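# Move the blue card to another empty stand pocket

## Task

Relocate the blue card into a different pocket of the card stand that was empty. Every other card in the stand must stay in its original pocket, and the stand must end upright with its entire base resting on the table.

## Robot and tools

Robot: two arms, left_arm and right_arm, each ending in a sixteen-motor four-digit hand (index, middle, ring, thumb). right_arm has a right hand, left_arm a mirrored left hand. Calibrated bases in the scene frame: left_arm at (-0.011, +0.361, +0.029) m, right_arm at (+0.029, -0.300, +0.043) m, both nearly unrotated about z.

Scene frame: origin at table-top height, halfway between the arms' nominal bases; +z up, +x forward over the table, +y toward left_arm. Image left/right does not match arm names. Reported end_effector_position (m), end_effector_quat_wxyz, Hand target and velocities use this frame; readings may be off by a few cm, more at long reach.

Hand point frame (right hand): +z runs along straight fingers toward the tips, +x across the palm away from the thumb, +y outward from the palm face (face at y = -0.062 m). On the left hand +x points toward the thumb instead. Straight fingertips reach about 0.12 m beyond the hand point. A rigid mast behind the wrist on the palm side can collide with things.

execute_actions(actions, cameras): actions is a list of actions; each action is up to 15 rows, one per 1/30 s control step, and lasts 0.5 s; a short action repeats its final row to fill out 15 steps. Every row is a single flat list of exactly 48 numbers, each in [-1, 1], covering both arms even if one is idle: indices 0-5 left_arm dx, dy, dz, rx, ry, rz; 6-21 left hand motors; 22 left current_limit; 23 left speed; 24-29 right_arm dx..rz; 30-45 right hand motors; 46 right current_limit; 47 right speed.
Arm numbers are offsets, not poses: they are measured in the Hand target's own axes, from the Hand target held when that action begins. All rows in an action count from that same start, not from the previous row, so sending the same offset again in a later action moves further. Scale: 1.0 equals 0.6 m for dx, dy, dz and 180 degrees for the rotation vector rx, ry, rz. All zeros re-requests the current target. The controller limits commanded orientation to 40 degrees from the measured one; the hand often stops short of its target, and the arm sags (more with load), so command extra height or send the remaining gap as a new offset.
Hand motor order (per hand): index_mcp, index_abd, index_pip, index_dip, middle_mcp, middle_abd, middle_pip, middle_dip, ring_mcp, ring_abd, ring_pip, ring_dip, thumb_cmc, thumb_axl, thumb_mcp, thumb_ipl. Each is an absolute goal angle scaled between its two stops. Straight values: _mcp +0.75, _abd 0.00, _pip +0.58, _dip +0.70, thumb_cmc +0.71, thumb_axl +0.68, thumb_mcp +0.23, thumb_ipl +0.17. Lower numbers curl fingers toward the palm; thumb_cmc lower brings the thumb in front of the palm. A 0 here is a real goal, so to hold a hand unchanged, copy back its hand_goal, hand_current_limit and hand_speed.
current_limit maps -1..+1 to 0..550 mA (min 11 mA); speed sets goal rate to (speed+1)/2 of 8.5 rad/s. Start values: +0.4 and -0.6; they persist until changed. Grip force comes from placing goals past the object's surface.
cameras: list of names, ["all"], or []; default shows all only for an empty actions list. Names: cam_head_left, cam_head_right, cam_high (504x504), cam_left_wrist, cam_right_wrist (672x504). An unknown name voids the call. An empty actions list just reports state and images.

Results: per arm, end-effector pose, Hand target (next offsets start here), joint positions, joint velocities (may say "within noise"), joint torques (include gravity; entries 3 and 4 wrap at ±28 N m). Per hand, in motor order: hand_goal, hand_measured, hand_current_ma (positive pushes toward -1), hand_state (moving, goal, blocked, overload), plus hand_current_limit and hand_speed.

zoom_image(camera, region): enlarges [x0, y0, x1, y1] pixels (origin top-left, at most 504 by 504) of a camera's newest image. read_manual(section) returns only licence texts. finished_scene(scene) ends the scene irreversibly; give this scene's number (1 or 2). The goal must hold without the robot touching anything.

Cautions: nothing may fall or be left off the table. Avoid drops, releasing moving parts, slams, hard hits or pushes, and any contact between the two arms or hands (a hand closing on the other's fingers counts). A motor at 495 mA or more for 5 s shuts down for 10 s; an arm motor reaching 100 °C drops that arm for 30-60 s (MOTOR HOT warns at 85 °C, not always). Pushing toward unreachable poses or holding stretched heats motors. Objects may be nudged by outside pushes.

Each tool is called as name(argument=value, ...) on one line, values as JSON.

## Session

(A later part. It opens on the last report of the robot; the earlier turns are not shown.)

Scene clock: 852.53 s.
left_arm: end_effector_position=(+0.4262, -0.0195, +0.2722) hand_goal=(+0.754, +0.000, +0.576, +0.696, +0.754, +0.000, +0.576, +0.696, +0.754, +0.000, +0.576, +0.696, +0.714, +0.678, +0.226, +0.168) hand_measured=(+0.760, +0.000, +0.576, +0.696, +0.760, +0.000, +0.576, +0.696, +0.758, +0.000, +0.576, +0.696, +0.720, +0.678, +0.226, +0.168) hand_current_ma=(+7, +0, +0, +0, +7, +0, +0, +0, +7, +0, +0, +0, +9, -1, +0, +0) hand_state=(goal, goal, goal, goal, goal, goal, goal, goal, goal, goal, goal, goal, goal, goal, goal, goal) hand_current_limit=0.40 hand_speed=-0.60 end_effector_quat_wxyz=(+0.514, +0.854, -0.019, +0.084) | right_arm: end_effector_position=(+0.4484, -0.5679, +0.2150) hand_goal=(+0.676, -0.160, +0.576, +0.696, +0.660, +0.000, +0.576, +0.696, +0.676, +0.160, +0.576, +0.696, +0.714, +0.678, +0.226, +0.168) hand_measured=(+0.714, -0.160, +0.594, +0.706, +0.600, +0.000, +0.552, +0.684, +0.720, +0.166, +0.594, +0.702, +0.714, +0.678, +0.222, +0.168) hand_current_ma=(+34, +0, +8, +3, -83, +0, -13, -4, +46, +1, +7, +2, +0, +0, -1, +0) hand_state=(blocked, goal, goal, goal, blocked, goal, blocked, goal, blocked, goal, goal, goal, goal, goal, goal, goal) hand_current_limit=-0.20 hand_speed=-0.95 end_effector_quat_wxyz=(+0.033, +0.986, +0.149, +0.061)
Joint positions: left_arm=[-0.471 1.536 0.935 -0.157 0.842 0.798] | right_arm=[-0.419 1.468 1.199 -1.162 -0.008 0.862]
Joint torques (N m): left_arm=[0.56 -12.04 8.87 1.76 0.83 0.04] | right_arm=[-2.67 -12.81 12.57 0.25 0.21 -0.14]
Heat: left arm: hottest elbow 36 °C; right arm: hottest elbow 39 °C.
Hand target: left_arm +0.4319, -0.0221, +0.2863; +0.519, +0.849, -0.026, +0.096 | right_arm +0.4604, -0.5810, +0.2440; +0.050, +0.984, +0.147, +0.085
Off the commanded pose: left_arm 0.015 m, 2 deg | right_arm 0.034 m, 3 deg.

execute_actions(actions=[[[0,0,0,0,0,0,0.754,0,0.576,0.696,0.754,0,0.576,0.696,0.754,0,0.576,0.696,0.714,0.678,0.226,0.168,0.4,-0.6,0,0.005,0,0,0,0,0.676,-0.16,0.576,0.696,0.66,0,0.576,0.696,0.676,0.16,0.576,0.696,0.714,0.678,0.226,0.168,-0.2,-0.95]],[[0,0,0,0,0,0,0.754,0,0.576,0.696,0.754,0,0.576,0.696,0.754,0,0.576,0.696,0.714,0.678,0.226,0.168,0.4,-0.6,0,0.005,0,0,0,0,0.676,-0.16,0.576,0.696,0.66,0,0.576,0.696,0.676,0.16,0.576,0.696,0.714,0.678,0.226,0.168,-0.2,-0.95]]], cameras=["cam_right_wrist"])

zoom_image(camera="cam_right_wrist", region=[200, 0, 410, 158])

zoom_image(camera="cam_right_wrist", region=[300, 80, 390, 148])

Scene clock: 859.57 s.
left_arm: end_effector_position=(+0.4262, -0.0195, +0.2722) hand_goal=(+0.754, +0.000, +0.576, +0.696, +0.754, +0.000, +0.576, +0.696, +0.754, +0.000, +0.576, +0.696, +0.714, +0.678, +0.226, +0.168) hand_measured=(+0.760, +0.000, +0.576, +0.696, +0.760, +0.000, +0.576, +0.696, +0.758, +0.000, +0.576, +0.696, +0.720, +0.678, +0.226, +0.168) hand_current_ma=(+7, +0, +0, +0, +7, +0, +0, +0, +7, +0, +0, +0, +9, -1, +0, +0) hand_state=(goal, goal, goal, goal, goal, goal, goal, goal, goal, goal, goal, goal, goal, goal, goal, goal) hand_current_limit=0.40 hand_speed=-0.60 end_effector_quat_wxyz=(+0.514, +0.854, -0.019, +0.084) | right_arm: end_effector_position=(+0.4508, -0.5758, +0.2228) hand_goal=(+0.676, -0.160, +0.576, +0.696, +0.660, +0.000, +0.576, +0.696, +0.676, +0.160, +0.576, +0.696, +0.714, +0.678, +0.226, +0.168) hand_measured=(+0.712, -0.160, +0.594, +0.706, +0.600, +0.000, +0.552, +0.684, +0.720, +0.166, +0.594, +0.704, +0.714, +0.678, +0.222, +0.168) hand_current_ma=(+33, +0, +8, +3, -80, +0, -13, -4, +45, +1, +7, +2, +0, +0, -1, +0) hand_state=(blocked, goal, goal, goal, blocked, goal, blocked, goal, blocked, goal, goal, goal, goal, goal, goal, goal) hand_current_limit=-0.20 hand_speed=-0.95 end_effector_quat_wxyz=(+0.038, +0.986, +0.147, +0.068)
Joint positions: left_arm=[-0.471 1.536 0.935 -0.157 0.842 0.798] | right_arm=[-0.433 1.468 1.216 -1.163 -0.009 0.852]
Joint torques (N m): left_arm=[0.62 -12.1 8.85 1.74 0.83 0.04] | right_arm=[-2.14 -11.22 12.23 0.1 0.18 -0.08]
Heat: left arm: hottest elbow 36 °C; right arm: hottest elbow 40 °C.
Hand target: left_arm +0.4319, -0.0221, +0.2863; +0.519, +0.849, -0.026, +0.096 | right_arm +0.4622, -0.5868, +0.2448; +0.050, +0.984, +0.147, +0.086
Off the commanded pose: left_arm 0.015 m, 2 deg | right_arm 0.027 m, 2 deg.
camera_calibration:
cam_right_wrist: T_world_to_cam=[[-0.537802, -0.842994, -0.0114234, -0.211087], [-0.641083, 0.400115, 0.654921, 0.319286], [-0.547523, 0.359541, -0.755611, 0.743747], [0, 0, 0, 1]] pos_world=[0.498384, -0.573104, 0.350466]
Images, in order (width x height): cam_right_wrist 672x504.

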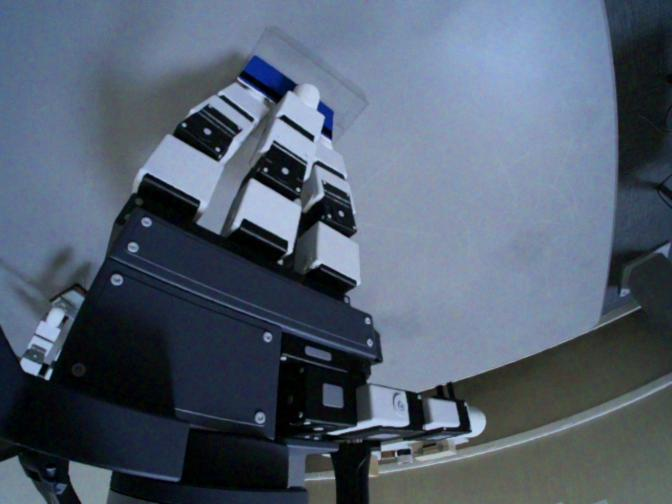

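Scaled by 2.400 from the camera's 672x504 image, which has a finer 960x720 frame.

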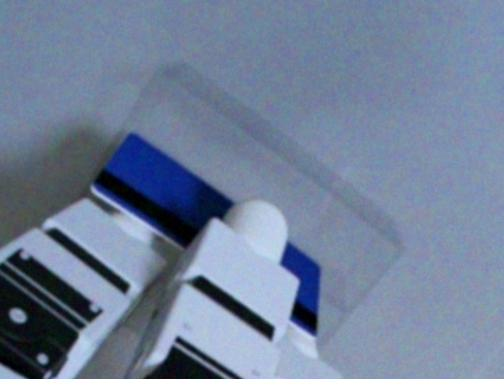

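Scaled by 5.600 from the camera's 672x504 image, which has a finer 960x720 frame.

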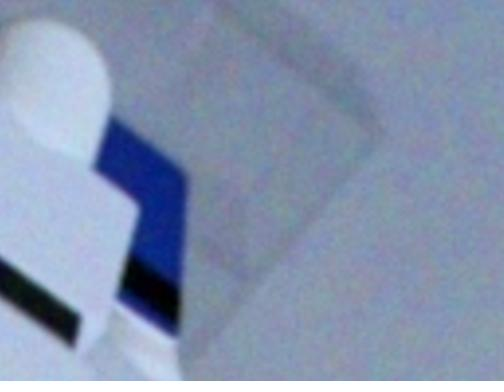

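execute_actions(actions=[[[0,0,0,0,0,0,0.754,0,0.576,0.696,0.754,0,0.576,0.696,0.754,0,0.576,0.696,0.714,0.678,0.226,0.168,0.4,-0.6,0,0,0.0083,0.002,-0.0026,0,0.676,-0.16,0.576,0.696,0.66,0,0.576,0.696,0.676,0.16,0.576,0.696,0.714,0.678,0.226,0.168,-0.2,-0.95]],[[0,0,0,0,0,0,0.754,0,0.576,0.696,0.754,0,0.576,0.696,0.754,0,0.576,0.696,0.714,0.678,0.226,0.168,0.4,-0.6,0,0,0.0083,0.002,-0.0026,0,0.676,-0.16,0.576,0.696,0.66,0,0.576,0.696,0.676,0.16,0.576,0.696,0.714,0.678,0.226,0.168,-0.2,-0.95]],[[0,0,0,0,0,0,0.754,0,0.576,0.696,0.754,0,0.576,0.696,0.754,0,0.576,0.696,0.714,0.678,0.226,0.168,0.4,-0.6,0,0,0.0083,0.002,-0.0026,0,0.676,-0.16,0.576,0.696,0.66,0,0.576,0.696,0.676,0.16,0.576,0.696,0.714,0.678,0.226,0.168,-0.2,-0.95]]])

Scene clock: 891.53 s.
left_arm: end_effector_position=(+0.4262, -0.0195, +0.2722) hand_goal=(+0.754, +0.000, +0.576, +0.696, +0.754, +0.000, +0.576, +0.696, +0.754, +0.000, +0.576, +0.696, +0.714, +0.678, +0.226, +0.168) hand_measured=(+0.760, +0.000, +0.576, +0.696, +0.760, +0.000, +0.576, +0.696, +0.758, +0.000, +0.576, +0.696, +0.720, +0.678, +0.226, +0.168) hand_current_ma=(+7, +0, +0, +0, +7, +0, +0, +0, +7, +0, +0, +0, +9, -1, +0, +0) hand_state=(goal, goal, goal, goal, goal, goal, goal, goal, goal, goal, goal, goal, goal, goal, goal, goal) hand_current_limit=0.40 hand_speed=-0.60 end_effector_quat_wxyz=(+0.514, +0.854, -0.019, +0.084) | right_arm: end_effector_position=(+0.4520, -0.5763, +0.2192) hand_goal=(+0.676, -0.160, +0.576, +0.696, +0.660, +0.000, +0.576, +0.696, +0.676, +0.160, +0.576, +0.696, +0.714, +0.678, +0.226, +0.168) hand_measured=(+0.712, -0.160, +0.594, +0.706, +0.600, +0.000, +0.552, +0.684, +0.720, +0.166, +0.594, +0.704, +0.714, +0.678, +0.222, +0.168) hand_current_ma=(+33, +0, +8, +3, -80, +0, -13, -4, +45, +1, +7, +2, +0, +0, -1, +0) hand_state=(blocked, goal, goal, goal, blocked, goal, blocked, goal, blocked, goal, goal, goal, goal, goal, goal, goal) hand_current_limit=-0.20 hand_speed=-0.95 end_effector_quat_wxyz=(+0.036, +0.986, +0.147, +0.065)
Joint positions: left_arm=[-0.471 1.536 0.935 -0.157 0.842 0.798] | right_arm=[-0.433 1.478 1.219 -1.163 -0.009 0.852]
Joint torques (N m): left_arm=[0.56 -12.04 8.87 1.74 0.83 0.04] | right_arm=[-2.9 -10.81 12.31 0.25 0.25 -0.1]
Heat: left arm: hottest elbow 36 °C; right arm: hottest elbow 41 °C.
Hand target: left_arm +0.4319, -0.0221, +0.2863; +0.519, +0.849, -0.026, +0.096 | right_arm +0.4647, -0.5878, +0.2301; +0.043, +0.986, +0.147, +0.072
Off the commanded pose: left_arm 0.015 m, 2 deg | right_arm 0.020 m, 1 deg.

execute_actions(actions=[[[0,0,0,0,0,0,0.754,0,0.576,0.696,0.754,0,0.576,0.696,0.754,0,0.576,0.696,0.714,0.678,0.226,0.168,0.4,-0.6,0,-0.003,0.0083,0.002,-0.0026,0,0.676,-0.16,0.576,0.696,0.66,0,0.576,0.696,0.676,0.16,0.576,0.696,0.714,0.678,0.226,0.168,-0.2,-0.95]],[[0,0,0,0,0,0,0.754,0,0.576,0.696,0.754,0,0.576,0.696,0.754,0,0.576,0.696,0.714,0.678,0.226,0.168,0.4,-0.6,0,-0.002,0.0083,0.002,-0.0026,0,0.676,-0.16,0.576,0.696,0.66,0,0.576,0.696,0.676,0.16,0.576,0.696,0.714,0.678,0.226,0.168,-0.2,-0.95]],[[0,0,0,0,0,0,0.754,0,0.576,0.696,0.754,0,0.576,0.696,0.754,0,0.576,0.696,0.714,0.678,0.226,0.168,0.4,-0.6,0,0,0.0083,0.002,-0.0026,0,0.676,-0.16,0.576,0.696,0.66,0,0.576,0.696,0.676,0.16,0.576,0.696,0.714,0.678,0.226,0.168,-0.2,-0.95]]])

Scene clock: 899.07 s.
left_arm: end_effector_position=(+0.4262, -0.0195, +0.2722) hand_goal=(+0.754, +0.000, +0.576, +0.696, +0.754, +0.000, +0.576, +0.696, +0.754, +0.000, +0.576, +0.696, +0.714, +0.678, +0.226, +0.168) hand_measured=(+0.760, +0.000, +0.576, +0.696, +0.760, +0.000, +0.576, +0.696, +0.758, +0.000, +0.576, +0.696, +0.720, +0.678, +0.226, +0.168) hand_current_ma=(+7, +0, +0, +0, +7, +0, +0, +0, +7, +0, +0, +0, +9, -1, +0, +0) hand_state=(goal, goal, goal, goal, goal, goal, goal, goal, goal, goal, goal, goal, goal, goal, goal, goal) hand_current_limit=0.40 hand_speed=-0.60 end_effector_quat_wxyz=(+0.514, +0.854, -0.019, +0.084) | right_arm: end_effector_position=(+0.4529, -0.5770, +0.2057) hand_goal=(+0.676, -0.160, +0.576, +0.696, +0.660, +0.000, +0.576, +0.696, +0.676, +0.160, +0.576, +0.696, +0.714, +0.678, +0.226, +0.168) hand_measured=(+0.712, -0.160, +0.594, +0.706, +0.600, +0.000, +0.552, +0.684, +0.720, +0.166, +0.594, +0.704, +0.714, +0.678, +0.222, +0.168) hand_current_ma=(+33, +0, +8, +3, -80, +0, -13, -4, +45, +1, +7, +2, +0, +0, -1, +0) hand_state=(blocked, goal, goal, goal, blocked, goal, blocked, goal, blocked, goal, goal, goal, goal, goal, goal, goal) hand_current_limit=-0.20 hand_speed=-0.95 end_effector_quat_wxyz=(+0.029, +0.987, +0.147, +0.053)
Joint positions: left_arm=[-0.471 1.536 0.935 -0.157 0.842 0.798] | right_arm=[-0.433 1.507 1.219 -1.163 -0.008 0.852]
Joint torques (N m): left_arm=[0.62 -12.04 8.87 1.76 0.83 0.04] | right_arm=[-1.38 -11.75 11.77 0.06 0.34 -0.11]
Heat: left arm: hottest elbow 36 °C; right arm: hottest elbow 40 °C.
Hand target: left_arm +0.4319, -0.0221, +0.2863; +0.519, +0.849, -0.026, +0.096 | right_arm +0.4660, -0.5859, +0.2150; +0.035, +0.987, +0.147, +0.059
Off the commanded pose: left_arm 0.015 m, 2 deg | right_arm 0.018 m, 1 deg.

execute_actions(actions=[[[0,0,0,0,0,0,0.754,0,0.576,0.696,0.754,0,0.576,0.696,0.754,0,0.576,0.696,0.714,0.678,0.226,0.168,0.4,-0.6,0,-0.002,0.0083,0.002,-0.0026,0,0.676,-0.16,0.576,0.696,0.66,0,0.576,0.696,0.676,0.16,0.576,0.696,0.714,0.678,0.226,0.168,-0.2,-0.95]],[[0,0,0,0,0,0,0.754,0,0.576,0.696,0.754,0,0.576,0.696,0.754,0,0.576,0.696,0.714,0.678,0.226,0.168,0.4,-0.6,0,0,0.0083,0.002,-0.0026,0,0.676,-0.16,0.576,0.696,0.66,0,0.576,0.696,0.676,0.16,0.576,0.696,0.714,0.678,0.226,0.168,-0.2,-0.95]]], cameras=["cam_right_wrist", "cam_high"])

zoom_image(camera="cam_right_wrist", region=[200, 0, 410, 158])

zoom_image(camera="cam_high", region=[10, 250, 110, 350])

Scene clock: 906.67 s.
left_arm: end_effector_position=(+0.4262, -0.0195, +0.2722) hand_goal=(+0.754, +0.000, +0.576, +0.696, +0.754, +0.000, +0.576, +0.696, +0.754, +0.000, +0.576, +0.696, +0.714, +0.678, +0.226, +0.168) hand_measured=(+0.760, +0.000, +0.576, +0.696, +0.760, +0.000, +0.576, +0.696, +0.758, +0.000, +0.576, +0.696, +0.720, +0.678, +0.226, +0.168) hand_current_ma=(+7, +0, +0, +0, +7, +0, +0, +0, +7, +0, +0, +0, +9, -1, +0, +0) hand_state=(goal, goal, goal, goal, goal, goal, goal, goal, goal, goal, goal, goal, goal, goal, goal, goal) hand_current_limit=0.40 hand_speed=-0.60 end_effector_quat_wxyz=(+0.514, +0.854, -0.019, +0.084) | right_arm: end_effector_position=(+0.4533, -0.5775, +0.1963) hand_goal=(+0.676, -0.160, +0.576, +0.696, +0.660, +0.000, +0.576, +0.696, +0.676, +0.160, +0.576, +0.696, +0.714, +0.678, +0.226, +0.168) hand_measured=(+0.712, -0.160, +0.594, +0.706, +0.600, +0.000, +0.552, +0.684, +0.720, +0.166, +0.594, +0.704, +0.714, +0.678, +0.222, +0.168) hand_current_ma=(+33, +0, +8, +3, -80, +0, -13, -4, +45, +1, +7, +2, +0, +0, -1, +0) hand_state=(blocked, goal, goal, goal, blocked, goal, blocked, goal, blocked, goal, goal, goal, goal, goal, goal, goal) hand_current_limit=-0.20 hand_speed=-0.95 end_effector_quat_wxyz=(+0.025, +0.988, +0.147, +0.044)
Joint positions: left_arm=[-0.471 1.536 0.935 -0.157 0.842 0.798] | right_arm=[-0.433 1.527 1.219 -1.163 -0.006 0.852]
Joint torques (N m): left_arm=[0.56 -12.1 8.87 1.76 0.83 0.04] | right_arm=[-0.85 -11.75 11.75 0.23 0.34 -0.04]
Heat: left arm: hottest elbow 36 °C; right arm: hottest elbow 39 °C.
Hand target: left_arm +0.4319, -0.0221, +0.2863; +0.519, +0.849, -0.026, +0.096 | right_arm +0.4669, -0.5853, +0.2050; +0.030, +0.987, +0.147, +0.050
Off the commanded pose: left_arm 0.015 m, 2 deg | right_arm 0.018 m, 1 deg.
camera_calibration:
cam_right_wrist: T_world_to_cam=[[-0.538428, -0.842671, -0.000438532, -0.213243], [-0.605823, 0.386731, 0.695282, 0.307224], [-0.585725, 0.374625, -0.718737, 0.744553], [0, 0, 0, 1]] pos_world=[0.507411, -0.577435, 0.321437]
Images, in order (width x height): cam_high 504x504, cam_right_wrist 672x504.

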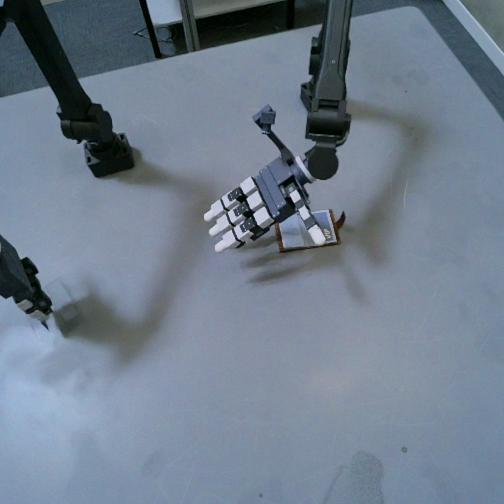

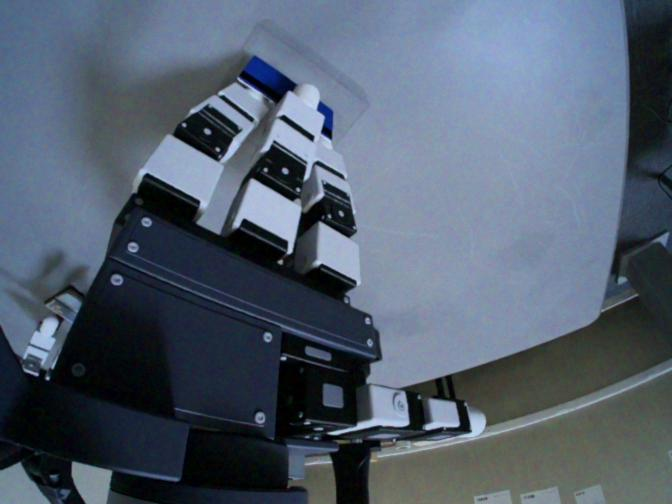

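Scaled by 2.400 from the camera's 672x504 image, which has a finer 960x720 frame.

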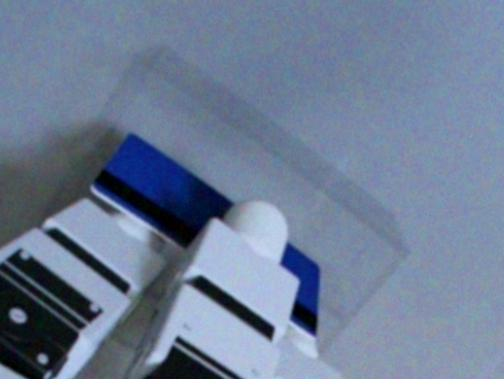

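Scaled by 5.040.

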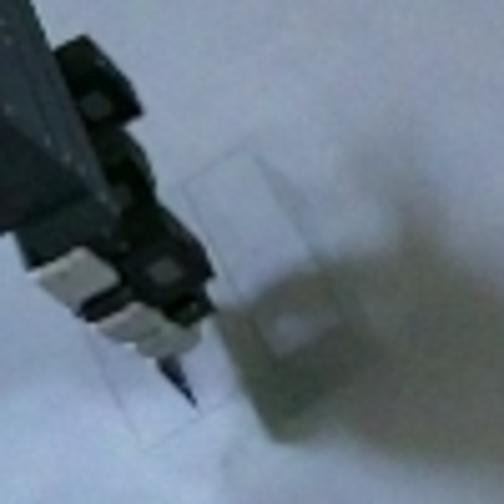

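zoom_image(camera="cam_high", region=[22, 290, 72, 340])

zoom_image(camera="cam_high", region=[35, 270, 105, 340])

Scaled by 10.080.

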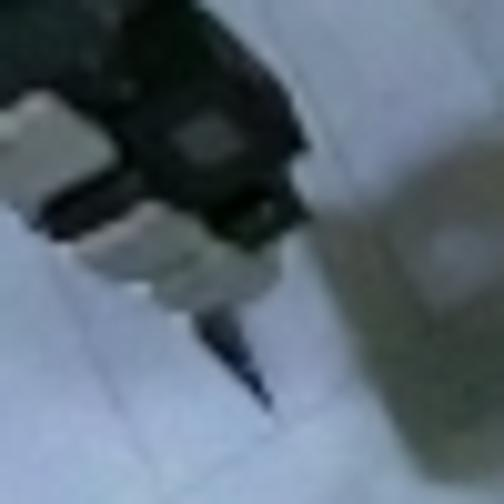

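Scaled by 7.200.

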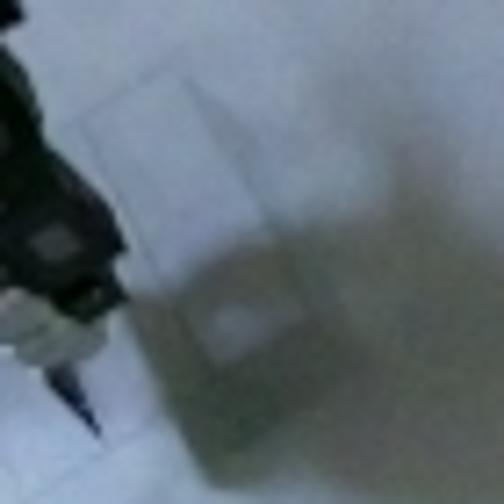

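zoom_image(camera="cam_right_wrist", region=[225, 5, 315, 73])

zoom_image(camera="cam_right_wrist", region=[310, 75, 390, 135])

Scaled by 5.600 from the camera's 672x504 image, which has a finer 960x720 frame.

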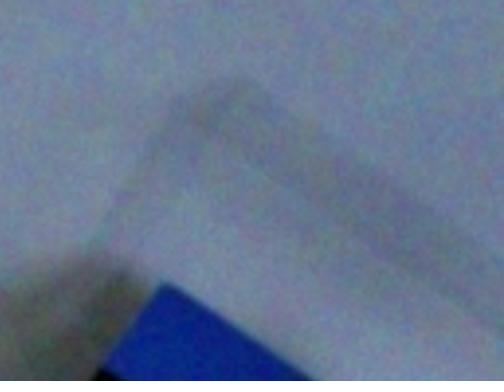

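Scaled by 6.300 from the camera's 672x504 image, which has a finer 960x720 frame.

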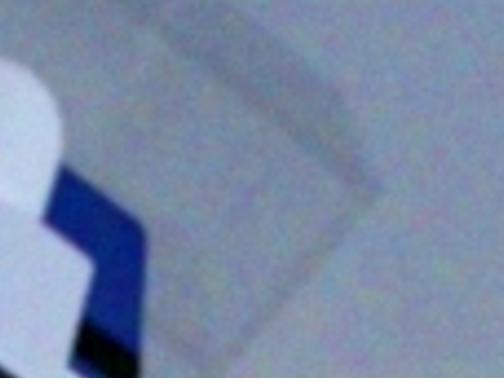

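execute_actions(actions=[[[0,0,0,0,0,0,0.754,0,0.576,0.696,0.754,0,0.576,0.696,0.754,0,0.576,0.696,0.714,0.678,0.226,0.168,0.4,-0.6,0,0,0.0083,0.002,-0.0026,0,0.676,-0.16,0.576,0.696,0.66,0,0.576,0.696,0.676,0.16,0.576,0.696,0.714,0.678,0.226,0.168,-0.2,-0.95]],[[0,0,0,0,0,0,0.754,0,0.576,0.696,0.754,0,0.576,0.696,0.754,0,0.576,0.696,0.714,0.678,0.226,0.168,0.4,-0.6,0,0,0.0083,0.002,-0.0026,0,0.676,-0.16,0.576,0.696,0.66,0,0.576,0.696,0.676,0.16,0.576,0.696,0.714,0.678,0.226,0.168,-0.2,-0.95]]], cameras=["cam_right_wrist"])

zoom_image(camera="cam_right_wrist", region=[225, 5, 315, 73])

zoom_image(camera="cam_right_wrist", region=[310, 85, 390, 145])

Scene clock: 953.87 s.
left_arm: end_effector_position=(+0.4262, -0.0195, +0.2722) hand_goal=(+0.754, +0.000, +0.576, +0.696, +0.754, +0.000, +0.576, +0.696, +0.754, +0.000, +0.576, +0.696, +0.714, +0.678, +0.226, +0.168) hand_measured=(+0.760, +0.000, +0.576, +0.696, +0.760, +0.000, +0.576, +0.696, +0.758, +0.000, +0.576, +0.696, +0.720, +0.678, +0.226, +0.168) hand_current_ma=(+7, +0, +0, +0, +7, +0, +0, +0, +7, +0, +0, +0, +9, -1, +0, +0) hand_state=(goal, goal, goal, goal, goal, goal, goal, goal, goal, goal, goal, goal, goal, goal, goal, goal) hand_current_limit=0.40 hand_speed=-0.60 end_effector_quat_wxyz=(+0.514, +0.854, -0.019, +0.084) | right_arm: end_effector_position=(+0.4535, -0.5779, +0.1862) hand_goal=(+0.676, -0.160, +0.576, +0.696, +0.660, +0.000, +0.576, +0.696, +0.676, +0.160, +0.576, +0.696, +0.714, +0.678, +0.226, +0.168) hand_measured=(+0.712, -0.160, +0.594, +0.706, +0.600, +0.000, +0.552, +0.684, +0.720, +0.166, +0.594, +0.704, +0.714, +0.678, +0.222, +0.168) hand_current_ma=(+33, +0, +8, +3, -80, +0, -13, -4, +45, +1, +7, +2, +0, +0, -1, +0) hand_state=(blocked, goal, goal, goal, blocked, goal, blocked, goal, blocked, goal, goal, goal, goal, goal, goal, goal) hand_current_limit=-0.20 hand_speed=-0.95 end_effector_quat_wxyz=(+0.019, +0.988, +0.147, +0.034)
Joint positions: left_arm=[-0.471 1.536 0.935 -0.157 0.842 0.798] | right_arm=[-0.433 1.548 1.219 -1.163 -0.005 0.852]
Joint torques (N m): left_arm=[0.56 -12.04 8.87 1.77 0.83 0.04] | right_arm=[-2.08 -11.52 11.89 0.05 0.32 -0.02]
Heat: left arm: hottest elbow 36 °C; right arm: hottest elbow 37 °C.
Hand target: left_arm +0.4319, -0.0221, +0.2863; +0.519, +0.849, -0.026, +0.096 | right_arm +0.4679, -0.5857, +0.1951; +0.025, +0.988, +0.147, +0.041
Off the commanded pose: left_arm 0.015 m, 2 deg | right_arm 0.019 m, 1 deg.
camera_calibration:
cam_right_wrist: T_world_to_cam=[[-0.538506, -0.842612, 0.00417694, -0.214208], [-0.59163, 0.381626, 0.710166, 0.302372], [-0.599988, 0.379957, -0.704022, 0.744358], [0, 0, 0, 1]] pos_world=[0.510146, -0.578711, 0.310205]
Images, in order (width x height): cam_right_wrist 672x504.

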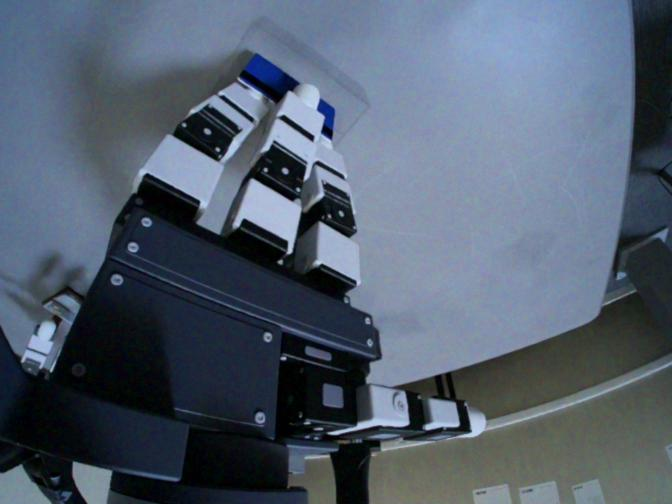

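Scaled by 5.600 from the camera's 672x504 image, which has a finer 960x720 frame.

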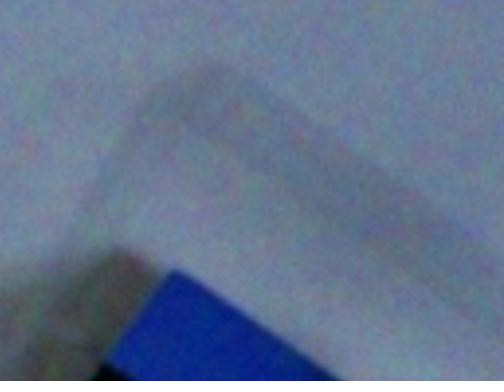

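Scaled by 6.300 from the camera's 672x504 image, which has a finer 960x720 frame.

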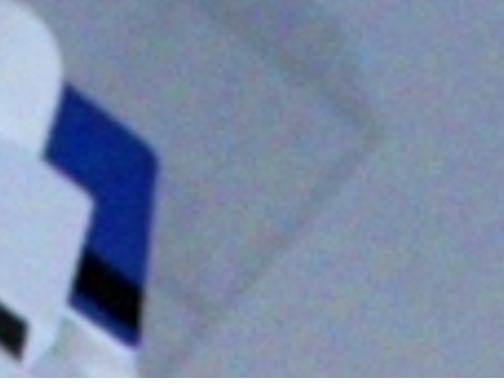

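execute_actions(actions=[[[0,0,0,0,0,0,0.754,0,0.576,0.696,0.754,0,0.576,0.696,0.754,0,0.576,0.696,0.714,0.678,0.226,0.168,0.4,-0.6,0.0053,-0.0064,0,0,0,0,0.676,-0.16,0.576,0.696,0.66,0,0.576,0.696,0.676,0.16,0.576,0.696,0.714,0.678,0.226,0.168,-0.2,-0.95]],[[0,0,0,0,0,0,0.754,0,0.576,0.696,0.754,0,0.576,0.696,0.754,0,0.576,0.696,0.714,0.678,0.226,0.168,0.4,-0.6,0.0053,-0.0064,0,0,0,0,0.676,-0.16,0.576,0.696,0.66,0,0.576,0.696,0.676,0.16,0.576,0.696,0.714,0.678,0.226,0.168,-0.2,-0.95]]])

Scene clock: 983.13 s.
left_arm: end_effector_position=(+0.4262, -0.0195, +0.2722) hand_goal=(+0.754, +0.000, +0.576, +0.696, +0.754, +0.000, +0.576, +0.696, +0.754, +0.000, +0.576, +0.696, +0.714, +0.678, +0.226, +0.168) hand_measured=(+0.760, +0.000, +0.576, +0.696, +0.760, +0.000, +0.576, +0.696, +0.758, +0.000, +0.576, +0.696, +0.720, +0.678, +0.226, +0.168) hand_current_ma=(+7, +0, +0, +0, +7, +0, +0, +0, +7, +0, +0, +0, +9, -1, +0, +0) hand_state=(goal, goal, goal, goal, goal, goal, goal, goal, goal, goal, goal, goal, goal, goal, goal, goal) hand_current_limit=0.40 hand_speed=-0.60 end_effector_quat_wxyz=(+0.514, +0.854, -0.019, +0.084) | right_arm: end_effector_position=(+0.4551, -0.5748, +0.1863) hand_goal=(+0.676, -0.160, +0.576, +0.696, +0.660, +0.000, +0.576, +0.696, +0.676, +0.160, +0.576, +0.696, +0.714, +0.678, +0.226, +0.168) hand_measured=(+0.712, -0.160, +0.594, +0.706, +0.600, +0.000, +0.552, +0.684, +0.720, +0.166, +0.594, +0.704, +0.714, +0.678, +0.222, +0.168) hand_current_ma=(+33, +0, +8, +3, -80, +0, -13, -4, +45, +1, +7, +2, +0, +0, -1, +0) hand_state=(blocked, goal, goal, goal, blocked, goal, blocked, goal, blocked, goal, goal, goal, goal, goal, goal, goal) hand_current_limit=-0.20 hand_speed=-0.95 end_effector_quat_wxyz=(+0.020, +0.988, +0.148, +0.034)
Joint positions: left_arm=[-0.471 1.536 0.935 -0.157 0.842 0.798] | right_arm=[-0.425 1.548 1.219 -1.163 -0.003 0.858]
Joint torques (N m): left_arm=[0.56 -12.04 8.87 1.74 0.83 0.04] | right_arm=[-0.32 -11.11 11.84 -0.08 0.34 0.11]
Heat: left arm: hottest elbow 36 °C; right arm: hottest elbow 37 °C.
Hand target: left_arm +0.4319, -0.0221, +0.2863; +0.519, +0.849, -0.026, +0.096 | right_arm +0.4718, -0.5764, +0.1951; +0.025, +0.988, +0.148, +0.041
Off the commanded pose: left_arm 0.015 m, 2 deg | right_arm 0.019 m, 1 deg.

execute_actions(actions=[[[0,0,0,0,0,0,0.754,0,0.576,0.696,0.754,0,0.576,0.696,0.754,0,0.576,0.696,0.714,0.678,0.226,0.168,0.4,-0.6,0.0027,-0.0032,0,0,0,0,0.676,-0.16,0.576,0.696,0.66,0,0.576,0.696,0.676,0.16,0.576,0.696,0.714,0.678,0.226,0.168,-0.2,-0.95]]], cameras=["cam_right_wrist"])

zoom_image(camera="cam_right_wrist", region=[225, 5, 315, 73])

zoom_image(camera="cam_right_wrist", region=[310, 85, 390, 145])

Scene clock: 987.67 s.
left_arm: end_effector_position=(+0.4262, -0.0195, +0.2722) hand_goal=(+0.754, +0.000, +0.576, +0.696, +0.754, +0.000, +0.576, +0.696, +0.754, +0.000, +0.576, +0.696, +0.714, +0.678, +0.226, +0.168) hand_measured=(+0.760, +0.000, +0.576, +0.696, +0.760, +0.000, +0.576, +0.696, +0.758, +0.000, +0.576, +0.696, +0.720, +0.678, +0.226, +0.168) hand_current_ma=(+7, +0, +0, +0, +7, +0, +0, +0, +7, +0, +0, +0, +9, -1, +0, +0) hand_state=(goal, goal, goal, goal, goal, goal, goal, goal, goal, goal, goal, goal, goal, goal, goal, goal) hand_current_limit=0.40 hand_speed=-0.60 end_effector_quat_wxyz=(+0.514, +0.854, -0.019, +0.084) | right_arm: end_effector_position=(+0.4560, -0.5727, +0.1863) hand_goal=(+0.676, -0.160, +0.576, +0.696, +0.660, +0.000, +0.576, +0.696, +0.676, +0.160, +0.576, +0.696, +0.714, +0.678, +0.226, +0.168) hand_measured=(+0.712, -0.160, +0.594, +0.706, +0.600, +0.000, +0.552, +0.684, +0.720, +0.166, +0.594, +0.704, +0.714, +0.678, +0.222, +0.168) hand_current_ma=(+33, +0, +8, +3, -80, +0, -13, -4, +45, +1, +7, +2, +0, +0, -1, +0) hand_state=(blocked, goal, goal, goal, blocked, goal, blocked, goal, blocked, goal, goal, goal, goal, goal, goal, goal) hand_current_limit=-0.20 hand_speed=-0.95 end_effector_quat_wxyz=(+0.020, +0.988, +0.148, +0.034)
Joint positions: left_arm=[-0.471 1.536 0.935 -0.157 0.842 0.798] | right_arm=[-0.419 1.548 1.219 -1.163 -0.002 0.863]
Joint torques (N m): left_arm=[0.5 -12.16 8.85 1.76 0.84 0.04] | right_arm=[0.03 -10.7 12.01 0.06 0.3 0.14]
Heat: left arm: hottest elbow 36 °C; right arm: hottest elbow 37 °C.
Hand target: left_arm +0.4319, -0.0221, +0.2863; +0.519, +0.849, -0.026, +0.096 | right_arm +0.4727, -0.5742, +0.1951; +0.025, +0.988, +0.147, +0.041
Off the commanded pose: left_arm 0.015 m, 2 deg | right_arm 0.019 m, 1 deg.
camera_calibration:
cam_right_wrist: T_world_to_cam=[[-0.536758, -0.843715, 0.00596405, -0.210269], [-0.591902, 0.381577, 0.709965, 0.301916], [-0.601284, 0.377549, -0.704212, 0.743243], [0, 0, 0, 1]] pos_world=[0.512741, -0.573222, 0.310305]
Images, in order (width x height): cam_right_wrist 672x504.

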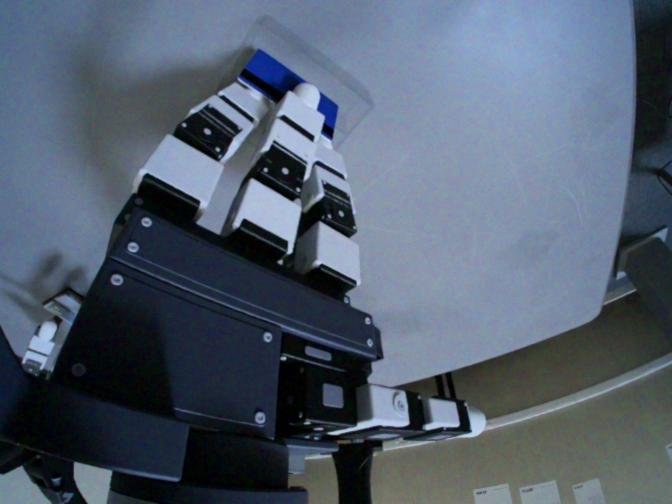

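Scaled by 5.600 from the camera's 672x504 image, which has a finer 960x720 frame.

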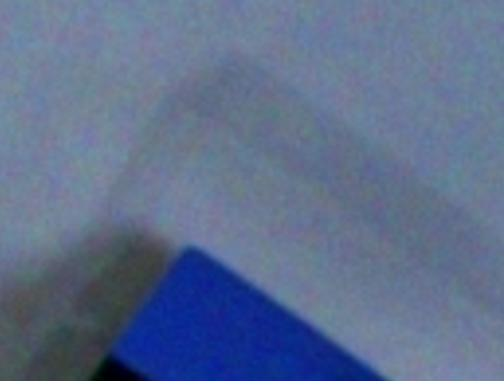

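Scaled by 6.300 from the camera's 672x504 image, which has a finer 960x720 frame.

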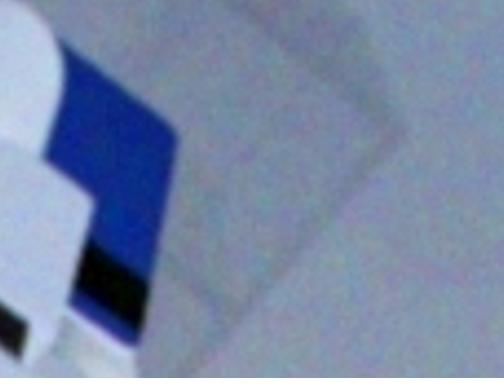

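zoom_image(camera="cam_right_wrist", region=[310, 95, 350, 145])

zoom_image(camera="cam_right_wrist", region=[225, 45, 325, 120])

Scaled by 10.080 from the camera's 672x504 image, which has a finer 960x720 frame.

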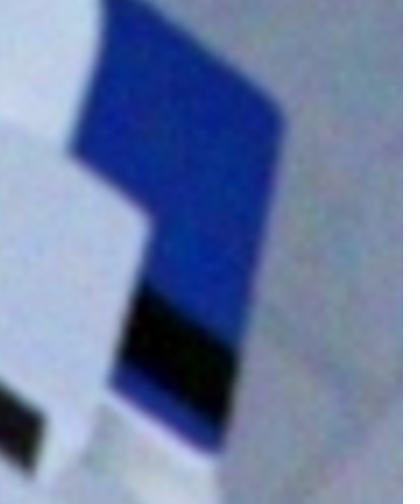

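Scaled by 5.040 from the camera's 672x504 image, which has a finer 960x720 frame.

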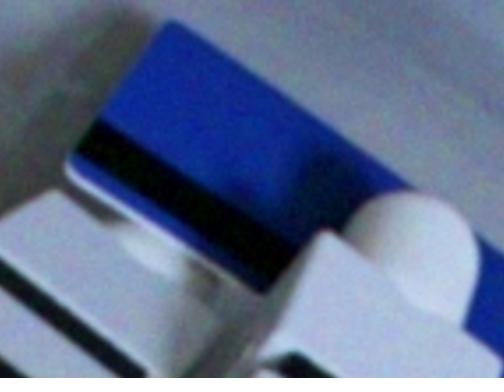

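execute_actions(actions=[], cameras=["cam_high","cam_head_left"])

zoom_image(camera="cam_high", region=[25, 280, 85, 340])

zoom_image(camera="cam_head_left", region=[420, 260, 504, 344])

Scene clock: 1030.83 s.
left_arm: end_effector_position=(+0.4262, -0.0195, +0.2722) hand_goal=(+0.754, +0.000, +0.576, +0.696, +0.754, +0.000, +0.576, +0.696, +0.754, +0.000, +0.576, +0.696, +0.714, +0.678, +0.226, +0.168) hand_measured=(+0.760, +0.000, +0.576, +0.696, +0.760, +0.000, +0.576, +0.696, +0.758, +0.000, +0.576, +0.696, +0.720, +0.678, +0.226, +0.168) hand_current_ma=(+7, +0, +0, +0, +7, +0, +0, +0, +7, +0, +0, +0, +9, -1, +0, +0) hand_state=(goal, goal, goal, goal, goal, goal, goal, goal, goal, goal, goal, goal, goal, goal, goal, goal) hand_current_limit=0.40 hand_speed=-0.60 end_effector_quat_wxyz=(+0.514, +0.854, -0.019, +0.084) | right_arm: end_effector_position=(+0.4560, -0.5727, +0.1863) hand_goal=(+0.676, -0.160, +0.576, +0.696, +0.660, +0.000, +0.576, +0.696, +0.676, +0.160, +0.576, +0.696, +0.714, +0.678, +0.226, +0.168) hand_measured=(+0.712, -0.160, +0.594, +0.706, +0.600, +0.000, +0.552, +0.684, +0.720, +0.166, +0.594, +0.704, +0.714, +0.678, +0.222, +0.168) hand_current_ma=(+33, +0, +8, +3, -80, +0, -13, -4, +45, +1, +7, +2, +0, +0, -1, +0) hand_state=(blocked, goal, goal, goal, blocked, goal, blocked, goal, blocked, goal, goal, goal, goal, goal, goal, goal) hand_current_limit=-0.20 hand_speed=-0.95 end_effector_quat_wxyz=(+0.020, +0.988, +0.148, +0.034)
Joint positions: left_arm=[-0.471 1.536 0.935 -0.157 0.842 0.798] | right_arm=[-0.419 1.548 1.219 -1.163 -0.002 0.863]
Joint velocities: within noise
Joint torques (N m): left_arm=[0.56 -12.04 8.88 1.76 0.83 0.04] | right_arm=[-0.5 -11.46 12.01 0.08 0.27 0.17]
Heat: left arm: hottest elbow 36 °C; right arm: hottest elbow 37 °C.
Hand target: left_arm +0.4319, -0.0221, +0.2863; +0.519, +0.849, -0.026, +0.096 | right_arm +0.4727, -0.5742, +0.1951; +0.025, +0.988, +0.147, +0.041
Off the commanded pose: left_arm 0.015 m, 2 deg | right_arm 0.019 m, 1 deg.
Images, in order (width x height): cam_head_left 504x504, cam_high 504x504.

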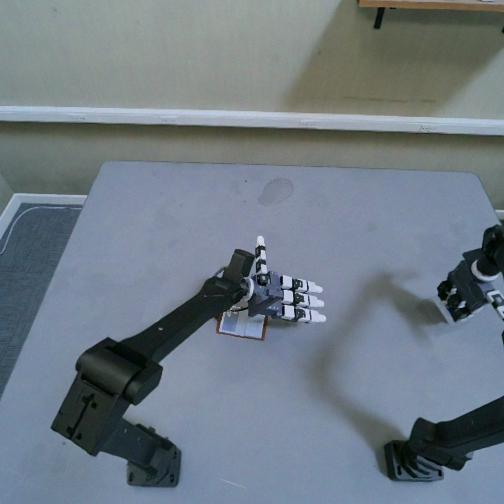

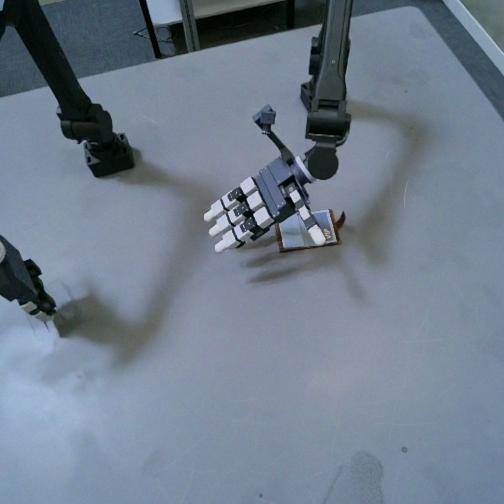

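Scaled by 8.400.

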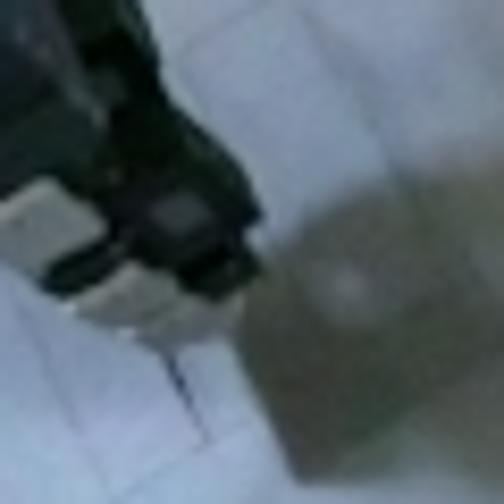

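Scaled by 6.000.

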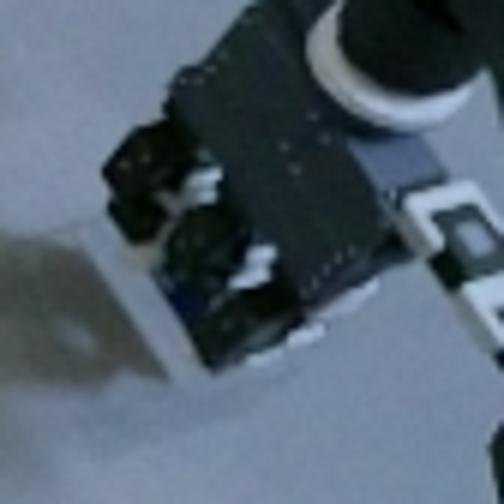

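execute_actions(actions=[[[0,0,0,0,0,0,0.754,0,0.576,0.696,0.754,0,0.576,0.696,0.754,0,0.576,0.696,0.714,0.678,0.226,0.168,0.4,-0.6,0,0,0.0067,0.0017,-0.0021,0,0.676,-0.16,0.576,0.696,0.66,0,0.576,0.696,0.676,0.16,0.576,0.696,0.714,0.678,0.226,0.168,-0.2,-0.95]],[[0,0,0,0,0,0,0.754,0,0.576,0.696,0.754,0,0.576,0.696,0.754,0,0.576,0.696,0.714,0.678,0.226,0.168,0.4,-0.6,0,0,0.0067,0.0017,-0.0021,0,0.676,-0.16,0.576,0.696,0.66,0,0.576,0.696,0.676,0.16,0.576,0.696,0.714,0.678,0.226,0.168,-0.2,-0.95]]], cameras=["cam_right_wrist"])

zoom_image(camera="cam_right_wrist", region=[310, 85, 390, 145])

zoom_image(camera="cam_right_wrist", region=[215, 15, 325, 100])

Scene clock: 1056.83 s.
left_arm: end_effector_position=(+0.4262, -0.0195, +0.2722) hand_goal=(+0.754, +0.000, +0.576, +0.696, +0.754, +0.000, +0.576, +0.696, +0.754, +0.000, +0.576, +0.696, +0.714, +0.678, +0.226, +0.168) hand_measured=(+0.760, +0.000, +0.576, +0.696, +0.760, +0.000, +0.576, +0.696, +0.758, +0.000, +0.576, +0.696, +0.720, +0.678, +0.226, +0.168) hand_current_ma=(+7, +0, +0, +0, +7, +0, +0, +0, +7, +0, +0, +0, +9, -1, +0, +0) hand_state=(goal, goal, goal, goal, goal, goal, goal, goal, goal, goal, goal, goal, goal, goal, goal, goal) hand_current_limit=0.40 hand_speed=-0.60 end_effector_quat_wxyz=(+0.514, +0.854, -0.019, +0.084) | right_arm: end_effector_position=(+0.4572, -0.5736, +0.1806) hand_goal=(+0.676, -0.160, +0.576, +0.696, +0.660, +0.000, +0.576, +0.696, +0.676, +0.160, +0.576, +0.696, +0.714, +0.678, +0.226, +0.168) hand_measured=(+0.710, -0.160, +0.594, +0.706, +0.600, +0.000, +0.552, +0.684, +0.720, +0.166, +0.594, +0.704, +0.714, +0.678, +0.222, +0.168) hand_current_ma=(+29, +0, +8, +3, -80, +0, -14, -4, +45, +1, +7, +2, +0, +0, -1, +0) hand_state=(blocked, goal, goal, goal, blocked, goal, blocked, goal, blocked, goal, goal, goal, goal, goal, goal, goal) hand_current_limit=-0.20 hand_speed=-0.95 end_effector_quat_wxyz=(+0.018, +0.988, +0.148, +0.028)
Joint positions: left_arm=[-0.471 1.536 0.935 -0.157 0.842 0.798] | right_arm=[-0.419 1.563 1.223 -1.163 0 0.863]
Joint torques (N m): left_arm=[0.62 -12.04 8.87 1.76 0.83 0.04] | right_arm=[-0.15 -11.34 11.85 -0.13 0.27 0.08]
Heat: left arm: hottest elbow 36 °C; right arm: hottest elbow 37 °C.
Hand target: left_arm +0.4319, -0.0221, +0.2863; +0.519, +0.849, -0.026, +0.096 | right_arm +0.4734, -0.5745, +0.1871; +0.021, +0.988, +0.147, +0.033
Off the commanded pose: left_arm 0.015 m, 2 deg | right_arm 0.017 m, 1 deg.
camera_calibration:
cam_right_wrist: T_world_to_cam=[[-0.536741, -0.843688, 0.00999831, -0.211164], [-0.583457, 0.379694, 0.717921, 0.30059], [-0.609497, 0.379504, -0.696053, 0.743667], [0, 0, 0, 1]] pos_world=[0.515304, -0.574513, 0.303943]
Images, in order (width x height): cam_right_wrist 672x504.

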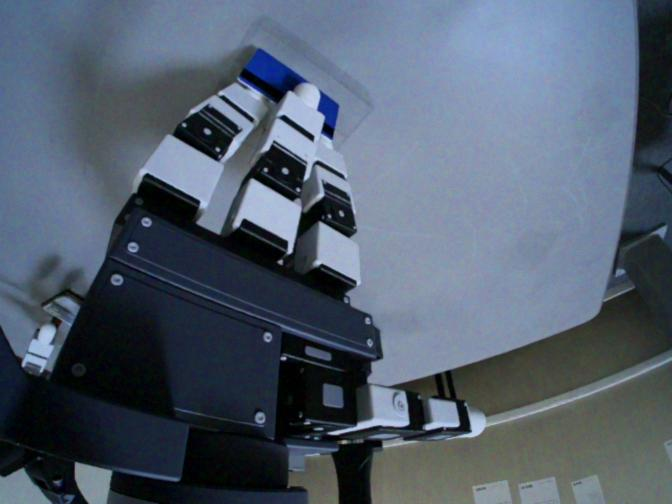

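Scaled by 6.300 from the camera's 672x504 image, which has a finer 960x720 frame.

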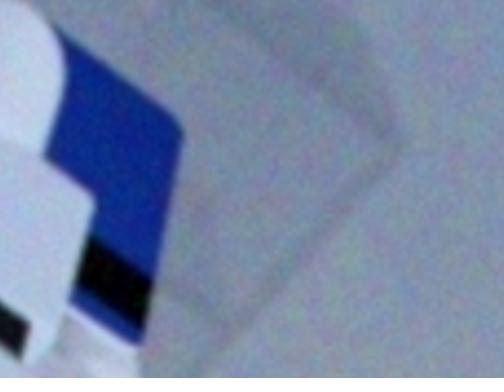

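Scaled by 4.582 from the camera's 672x504 image, which has a finer 960x720 frame.

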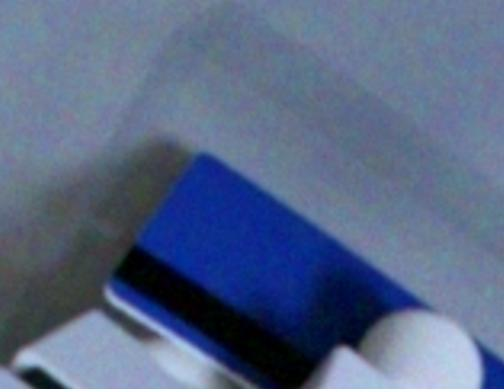

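execute_actions(actions=[[[0,0,0,0,0,0,0.754,0,0.576,0.696,0.754,0,0.576,0.696,0.754,0,0.576,0.696,0.714,0.678,0.226,0.168,0.4,-0.6,0,0,0.0067,0.0017,-0.0021,0,0.676,-0.16,0.576,0.696,0.66,0,0.576,0.696,0.676,0.16,0.576,0.696,0.714,0.678,0.226,0.168,-0.2,-0.95]],[[0,0,0,0,0,0,0.754,0,0.576,0.696,0.754,0,0.576,0.696,0.754,0,0.576,0.696,0.714,0.678,0.226,0.168,0.4,-0.6,0,0,0.0067,0.0017,-0.0021,0,0.676,-0.16,0.576,0.696,0.66,0,0.576,0.696,0.676,0.16,0.576,0.696,0.714,0.678,0.226,0.168,-0.2,-0.95]]], cameras=["cam_right_wrist"])

zoom_image(camera="cam_right_wrist", region=[310, 85, 390, 145])

zoom_image(camera="cam_right_wrist", region=[215, 15, 325, 100])

Scene clock: 1061.93 s.
left_arm: end_effector_position=(+0.4262, -0.0195, +0.2722) hand_goal=(+0.754, +0.000, +0.576, +0.696, +0.754, +0.000, +0.576, +0.696, +0.754, +0.000, +0.576, +0.696, +0.714, +0.678, +0.226, +0.168) hand_measured=(+0.760, +0.000, +0.576, +0.696, +0.760, +0.000, +0.576, +0.696, +0.758, +0.000, +0.576, +0.696, +0.720, +0.678, +0.226, +0.168) hand_current_ma=(+7, +0, +0, +0, +7, +0, +0, +0, +7, +0, +0, +0, +9, -1, +0, +0) hand_state=(goal, goal, goal, goal, goal, goal, goal, goal, goal, goal, goal, goal, goal, goal, goal, goal) hand_current_limit=0.40 hand_speed=-0.60 end_effector_quat_wxyz=(+0.514, +0.854, -0.019, +0.084) | right_arm: end_effector_position=(+0.4580, -0.5743, +0.1740) hand_goal=(+0.676, -0.160, +0.576, +0.696, +0.660, +0.000, +0.576, +0.696, +0.676, +0.160, +0.576, +0.696, +0.714, +0.678, +0.226, +0.168) hand_measured=(+0.706, -0.160, +0.592, +0.706, +0.600, +0.000, +0.548, +0.684, +0.720, +0.166, +0.594, +0.704, +0.714, +0.678, +0.222, +0.168) hand_current_ma=(+23, +0, +7, +3, -80, +0, -17, -4, +45, +1, +7, +2, +0, +0, -1, +0) hand_state=(blocked, goal, goal, goal, blocked, goal, blocked, goal, blocked, goal, goal, goal, goal, goal, goal, goal) hand_current_limit=-0.20 hand_speed=-0.95 end_effector_quat_wxyz=(+0.015, +0.989, +0.148, +0.022)
Joint positions: left_arm=[-0.471 1.536 0.935 -0.157 0.842 0.798] | right_arm=[-0.419 1.58 1.225 -1.163 0.002 0.863]
Joint torques (N m): left_arm=[0.56 -12.1 8.87 1.74 0.83 0.04] | right_arm=[-0.09 -11.4 11.49 0.05 0.22 0.08]
Heat: left arm: hottest elbow 36 °C; right arm: hottest elbow 38 °C.
Hand target: left_arm +0.4319, -0.0221, +0.2863; +0.519, +0.849, -0.026, +0.096 | right_arm +0.4739, -0.5748, +0.1791; +0.017, +0.989, +0.147, +0.026
Off the commanded pose: left_arm 0.015 m, 2 deg | right_arm 0.017 m, 0 deg.
camera_calibration:
cam_right_wrist: T_world_to_cam=[[-0.53671, -0.843649, 0.0140684, -0.211973], [-0.573751, 0.377131, 0.727037, 0.298623], [-0.61867, 0.382136, -0.686454, 0.743846], [0, 0, 0, 1]] pos_world=[0.517762, -0.575701, 0.296488]
Images, in order (width x height): cam_right_wrist 672x504.

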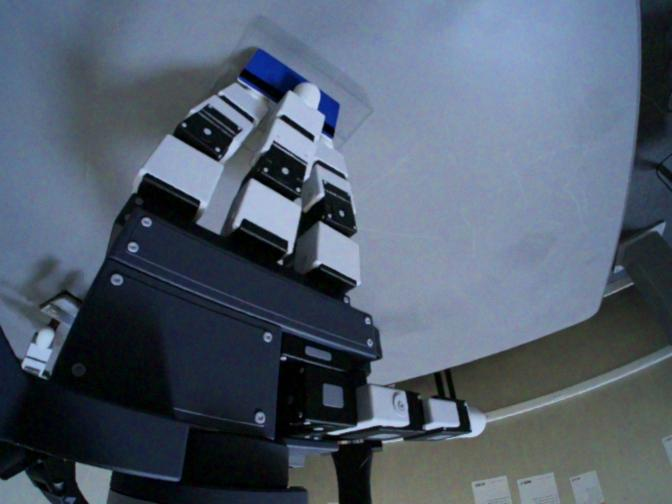

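Scaled by 6.300 from the camera's 672x504 image, which has a finer 960x720 frame.

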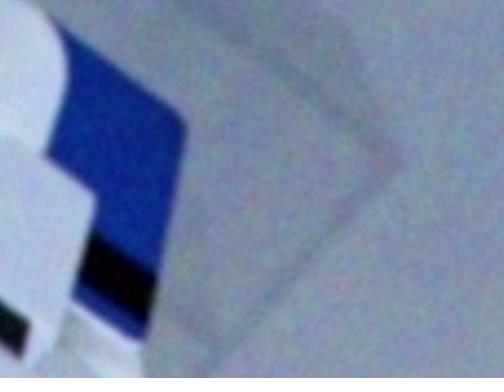

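Scaled by 4.582 from the camera's 672x504 image, which has a finer 960x720 frame.

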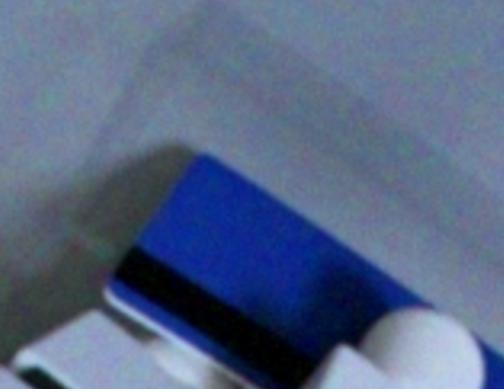

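execute_actions(actions=[[[0,0,0,0,0,0,0.754,0,0.576,0.696,0.754,0,0.576,0.696,0.754,0,0.576,0.696,0.714,0.678,0.226,0.168,0.4,-0.6,0,0,0.0067,0.0017,-0.0021,0,0.676,-0.16,0.576,0.696,0.66,0,0.576,0.696,0.676,0.16,0.576,0.696,0.714,0.678,0.226,0.168,-0.2,-0.95]],[[0,0,0,0,0,0,0.754,0,0.576,0.696,0.754,0,0.576,0.696,0.754,0,0.576,0.696,0.714,0.678,0.226,0.168,0.4,-0.6,0,0,0.0067,0.0017,-0.0021,0,0.676,-0.16,0.576,0.696,0.66,0,0.576,0.696,0.676,0.16,0.576,0.696,0.714,0.678,0.226,0.168,-0.2,-0.95]]], cameras=["cam_right_wrist"])

zoom_image(camera="cam_right_wrist", region=[215, 15, 395, 150])

Scene clock: 1068.27 s.
left_arm: end_effector_position=(+0.4262, -0.0195, +0.2722) hand_goal=(+0.754, +0.000, +0.576, +0.696, +0.754, +0.000, +0.576, +0.696, +0.754, +0.000, +0.576, +0.696, +0.714, +0.678, +0.226, +0.168) hand_measured=(+0.760, +0.000, +0.576, +0.696, +0.760, +0.000, +0.576, +0.696, +0.758, +0.000, +0.576, +0.696, +0.720, +0.678, +0.226, +0.168) hand_current_ma=(+7, +0, +0, +0, +7, +0, +0, +0, +7, +0, +0, +0, +9, -1, +0, +0) hand_state=(goal, goal, goal, goal, goal, goal, goal, goal, goal, goal, goal, goal, goal, goal, goal, goal) hand_current_limit=0.40 hand_speed=-0.60 end_effector_quat_wxyz=(+0.514, +0.854, -0.019, +0.084) | right_arm: end_effector_position=(+0.4596, -0.5750, +0.1707) hand_goal=(+0.676, -0.160, +0.576, +0.696, +0.660, +0.000, +0.576, +0.696, +0.676, +0.160, +0.576, +0.696, +0.714, +0.678, +0.226, +0.168) hand_measured=(+0.706, -0.160, +0.592, +0.706, +0.600, +0.000, +0.548, +0.684, +0.720, +0.166, +0.594, +0.704, +0.714, +0.678, +0.222, +0.168) hand_current_ma=(+22, +0, +6, +3, -80, +0, -18, -4, +45, +1, +8, +2, +0, +0, -1, +0) hand_state=(blocked, goal, goal, goal, blocked, goal, blocked, goal, blocked, goal, goal, goal, goal, goal, goal, goal) hand_current_limit=-0.20 hand_speed=-0.95 end_effector_quat_wxyz=(+0.013, +0.989, +0.148, +0.018)
Joint positions: left_arm=[-0.471 1.536 0.935 -0.157 0.842 0.798] | right_arm=[-0.419 1.592 1.232 -1.165 0.002 0.863]
Joint torques (N m): left_arm=[0.62 -12.04 8.87 1.76 0.83 0.04] | right_arm=[-0.5 -10.52 11.41 -0.13 0.2 0.11]
Heat: left arm: hottest elbow 36 °C; right arm: hottest elbow 38 °C.
Hand target: left_arm +0.4319, -0.0221, +0.2863; +0.519, +0.849, -0.026, +0.096 | right_arm +0.4742, -0.5749, +0.1710; +0.012, +0.989, +0.147, +0.018
Off the commanded pose: left_arm 0.015 m, 2 deg | right_arm 0.015 m, 0 deg.
camera_calibration:
cam_right_wrist: T_world_to_cam=[[-0.53665, -0.843666, 0.0153065, -0.211859], [-0.568129, 0.374676, 0.732699, 0.297256], [-0.623888, 0.384507, -0.680381, 0.745571], [0, 0, 0, 1]] pos_world=[0.520338, -0.576791, 0.292716]
Images, in order (width x height): cam_right_wrist 672x504.

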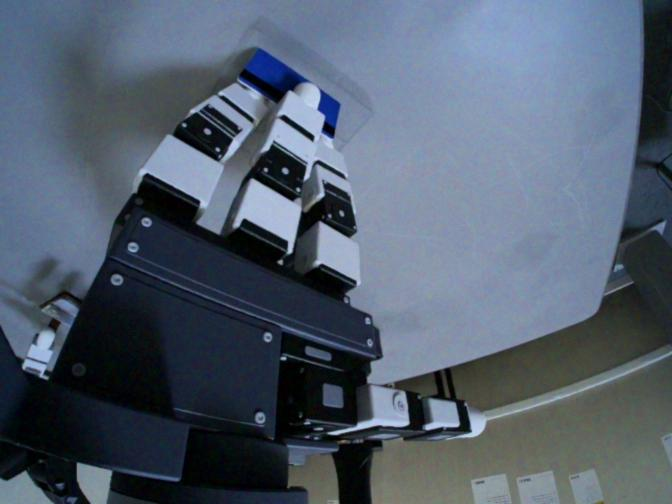

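Scaled by 2.800 from the camera's 672x504 image, which has a finer 960x720 frame.

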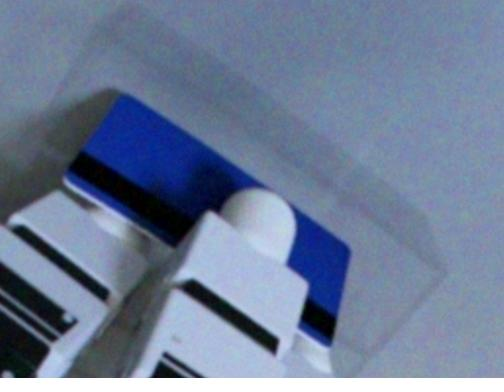

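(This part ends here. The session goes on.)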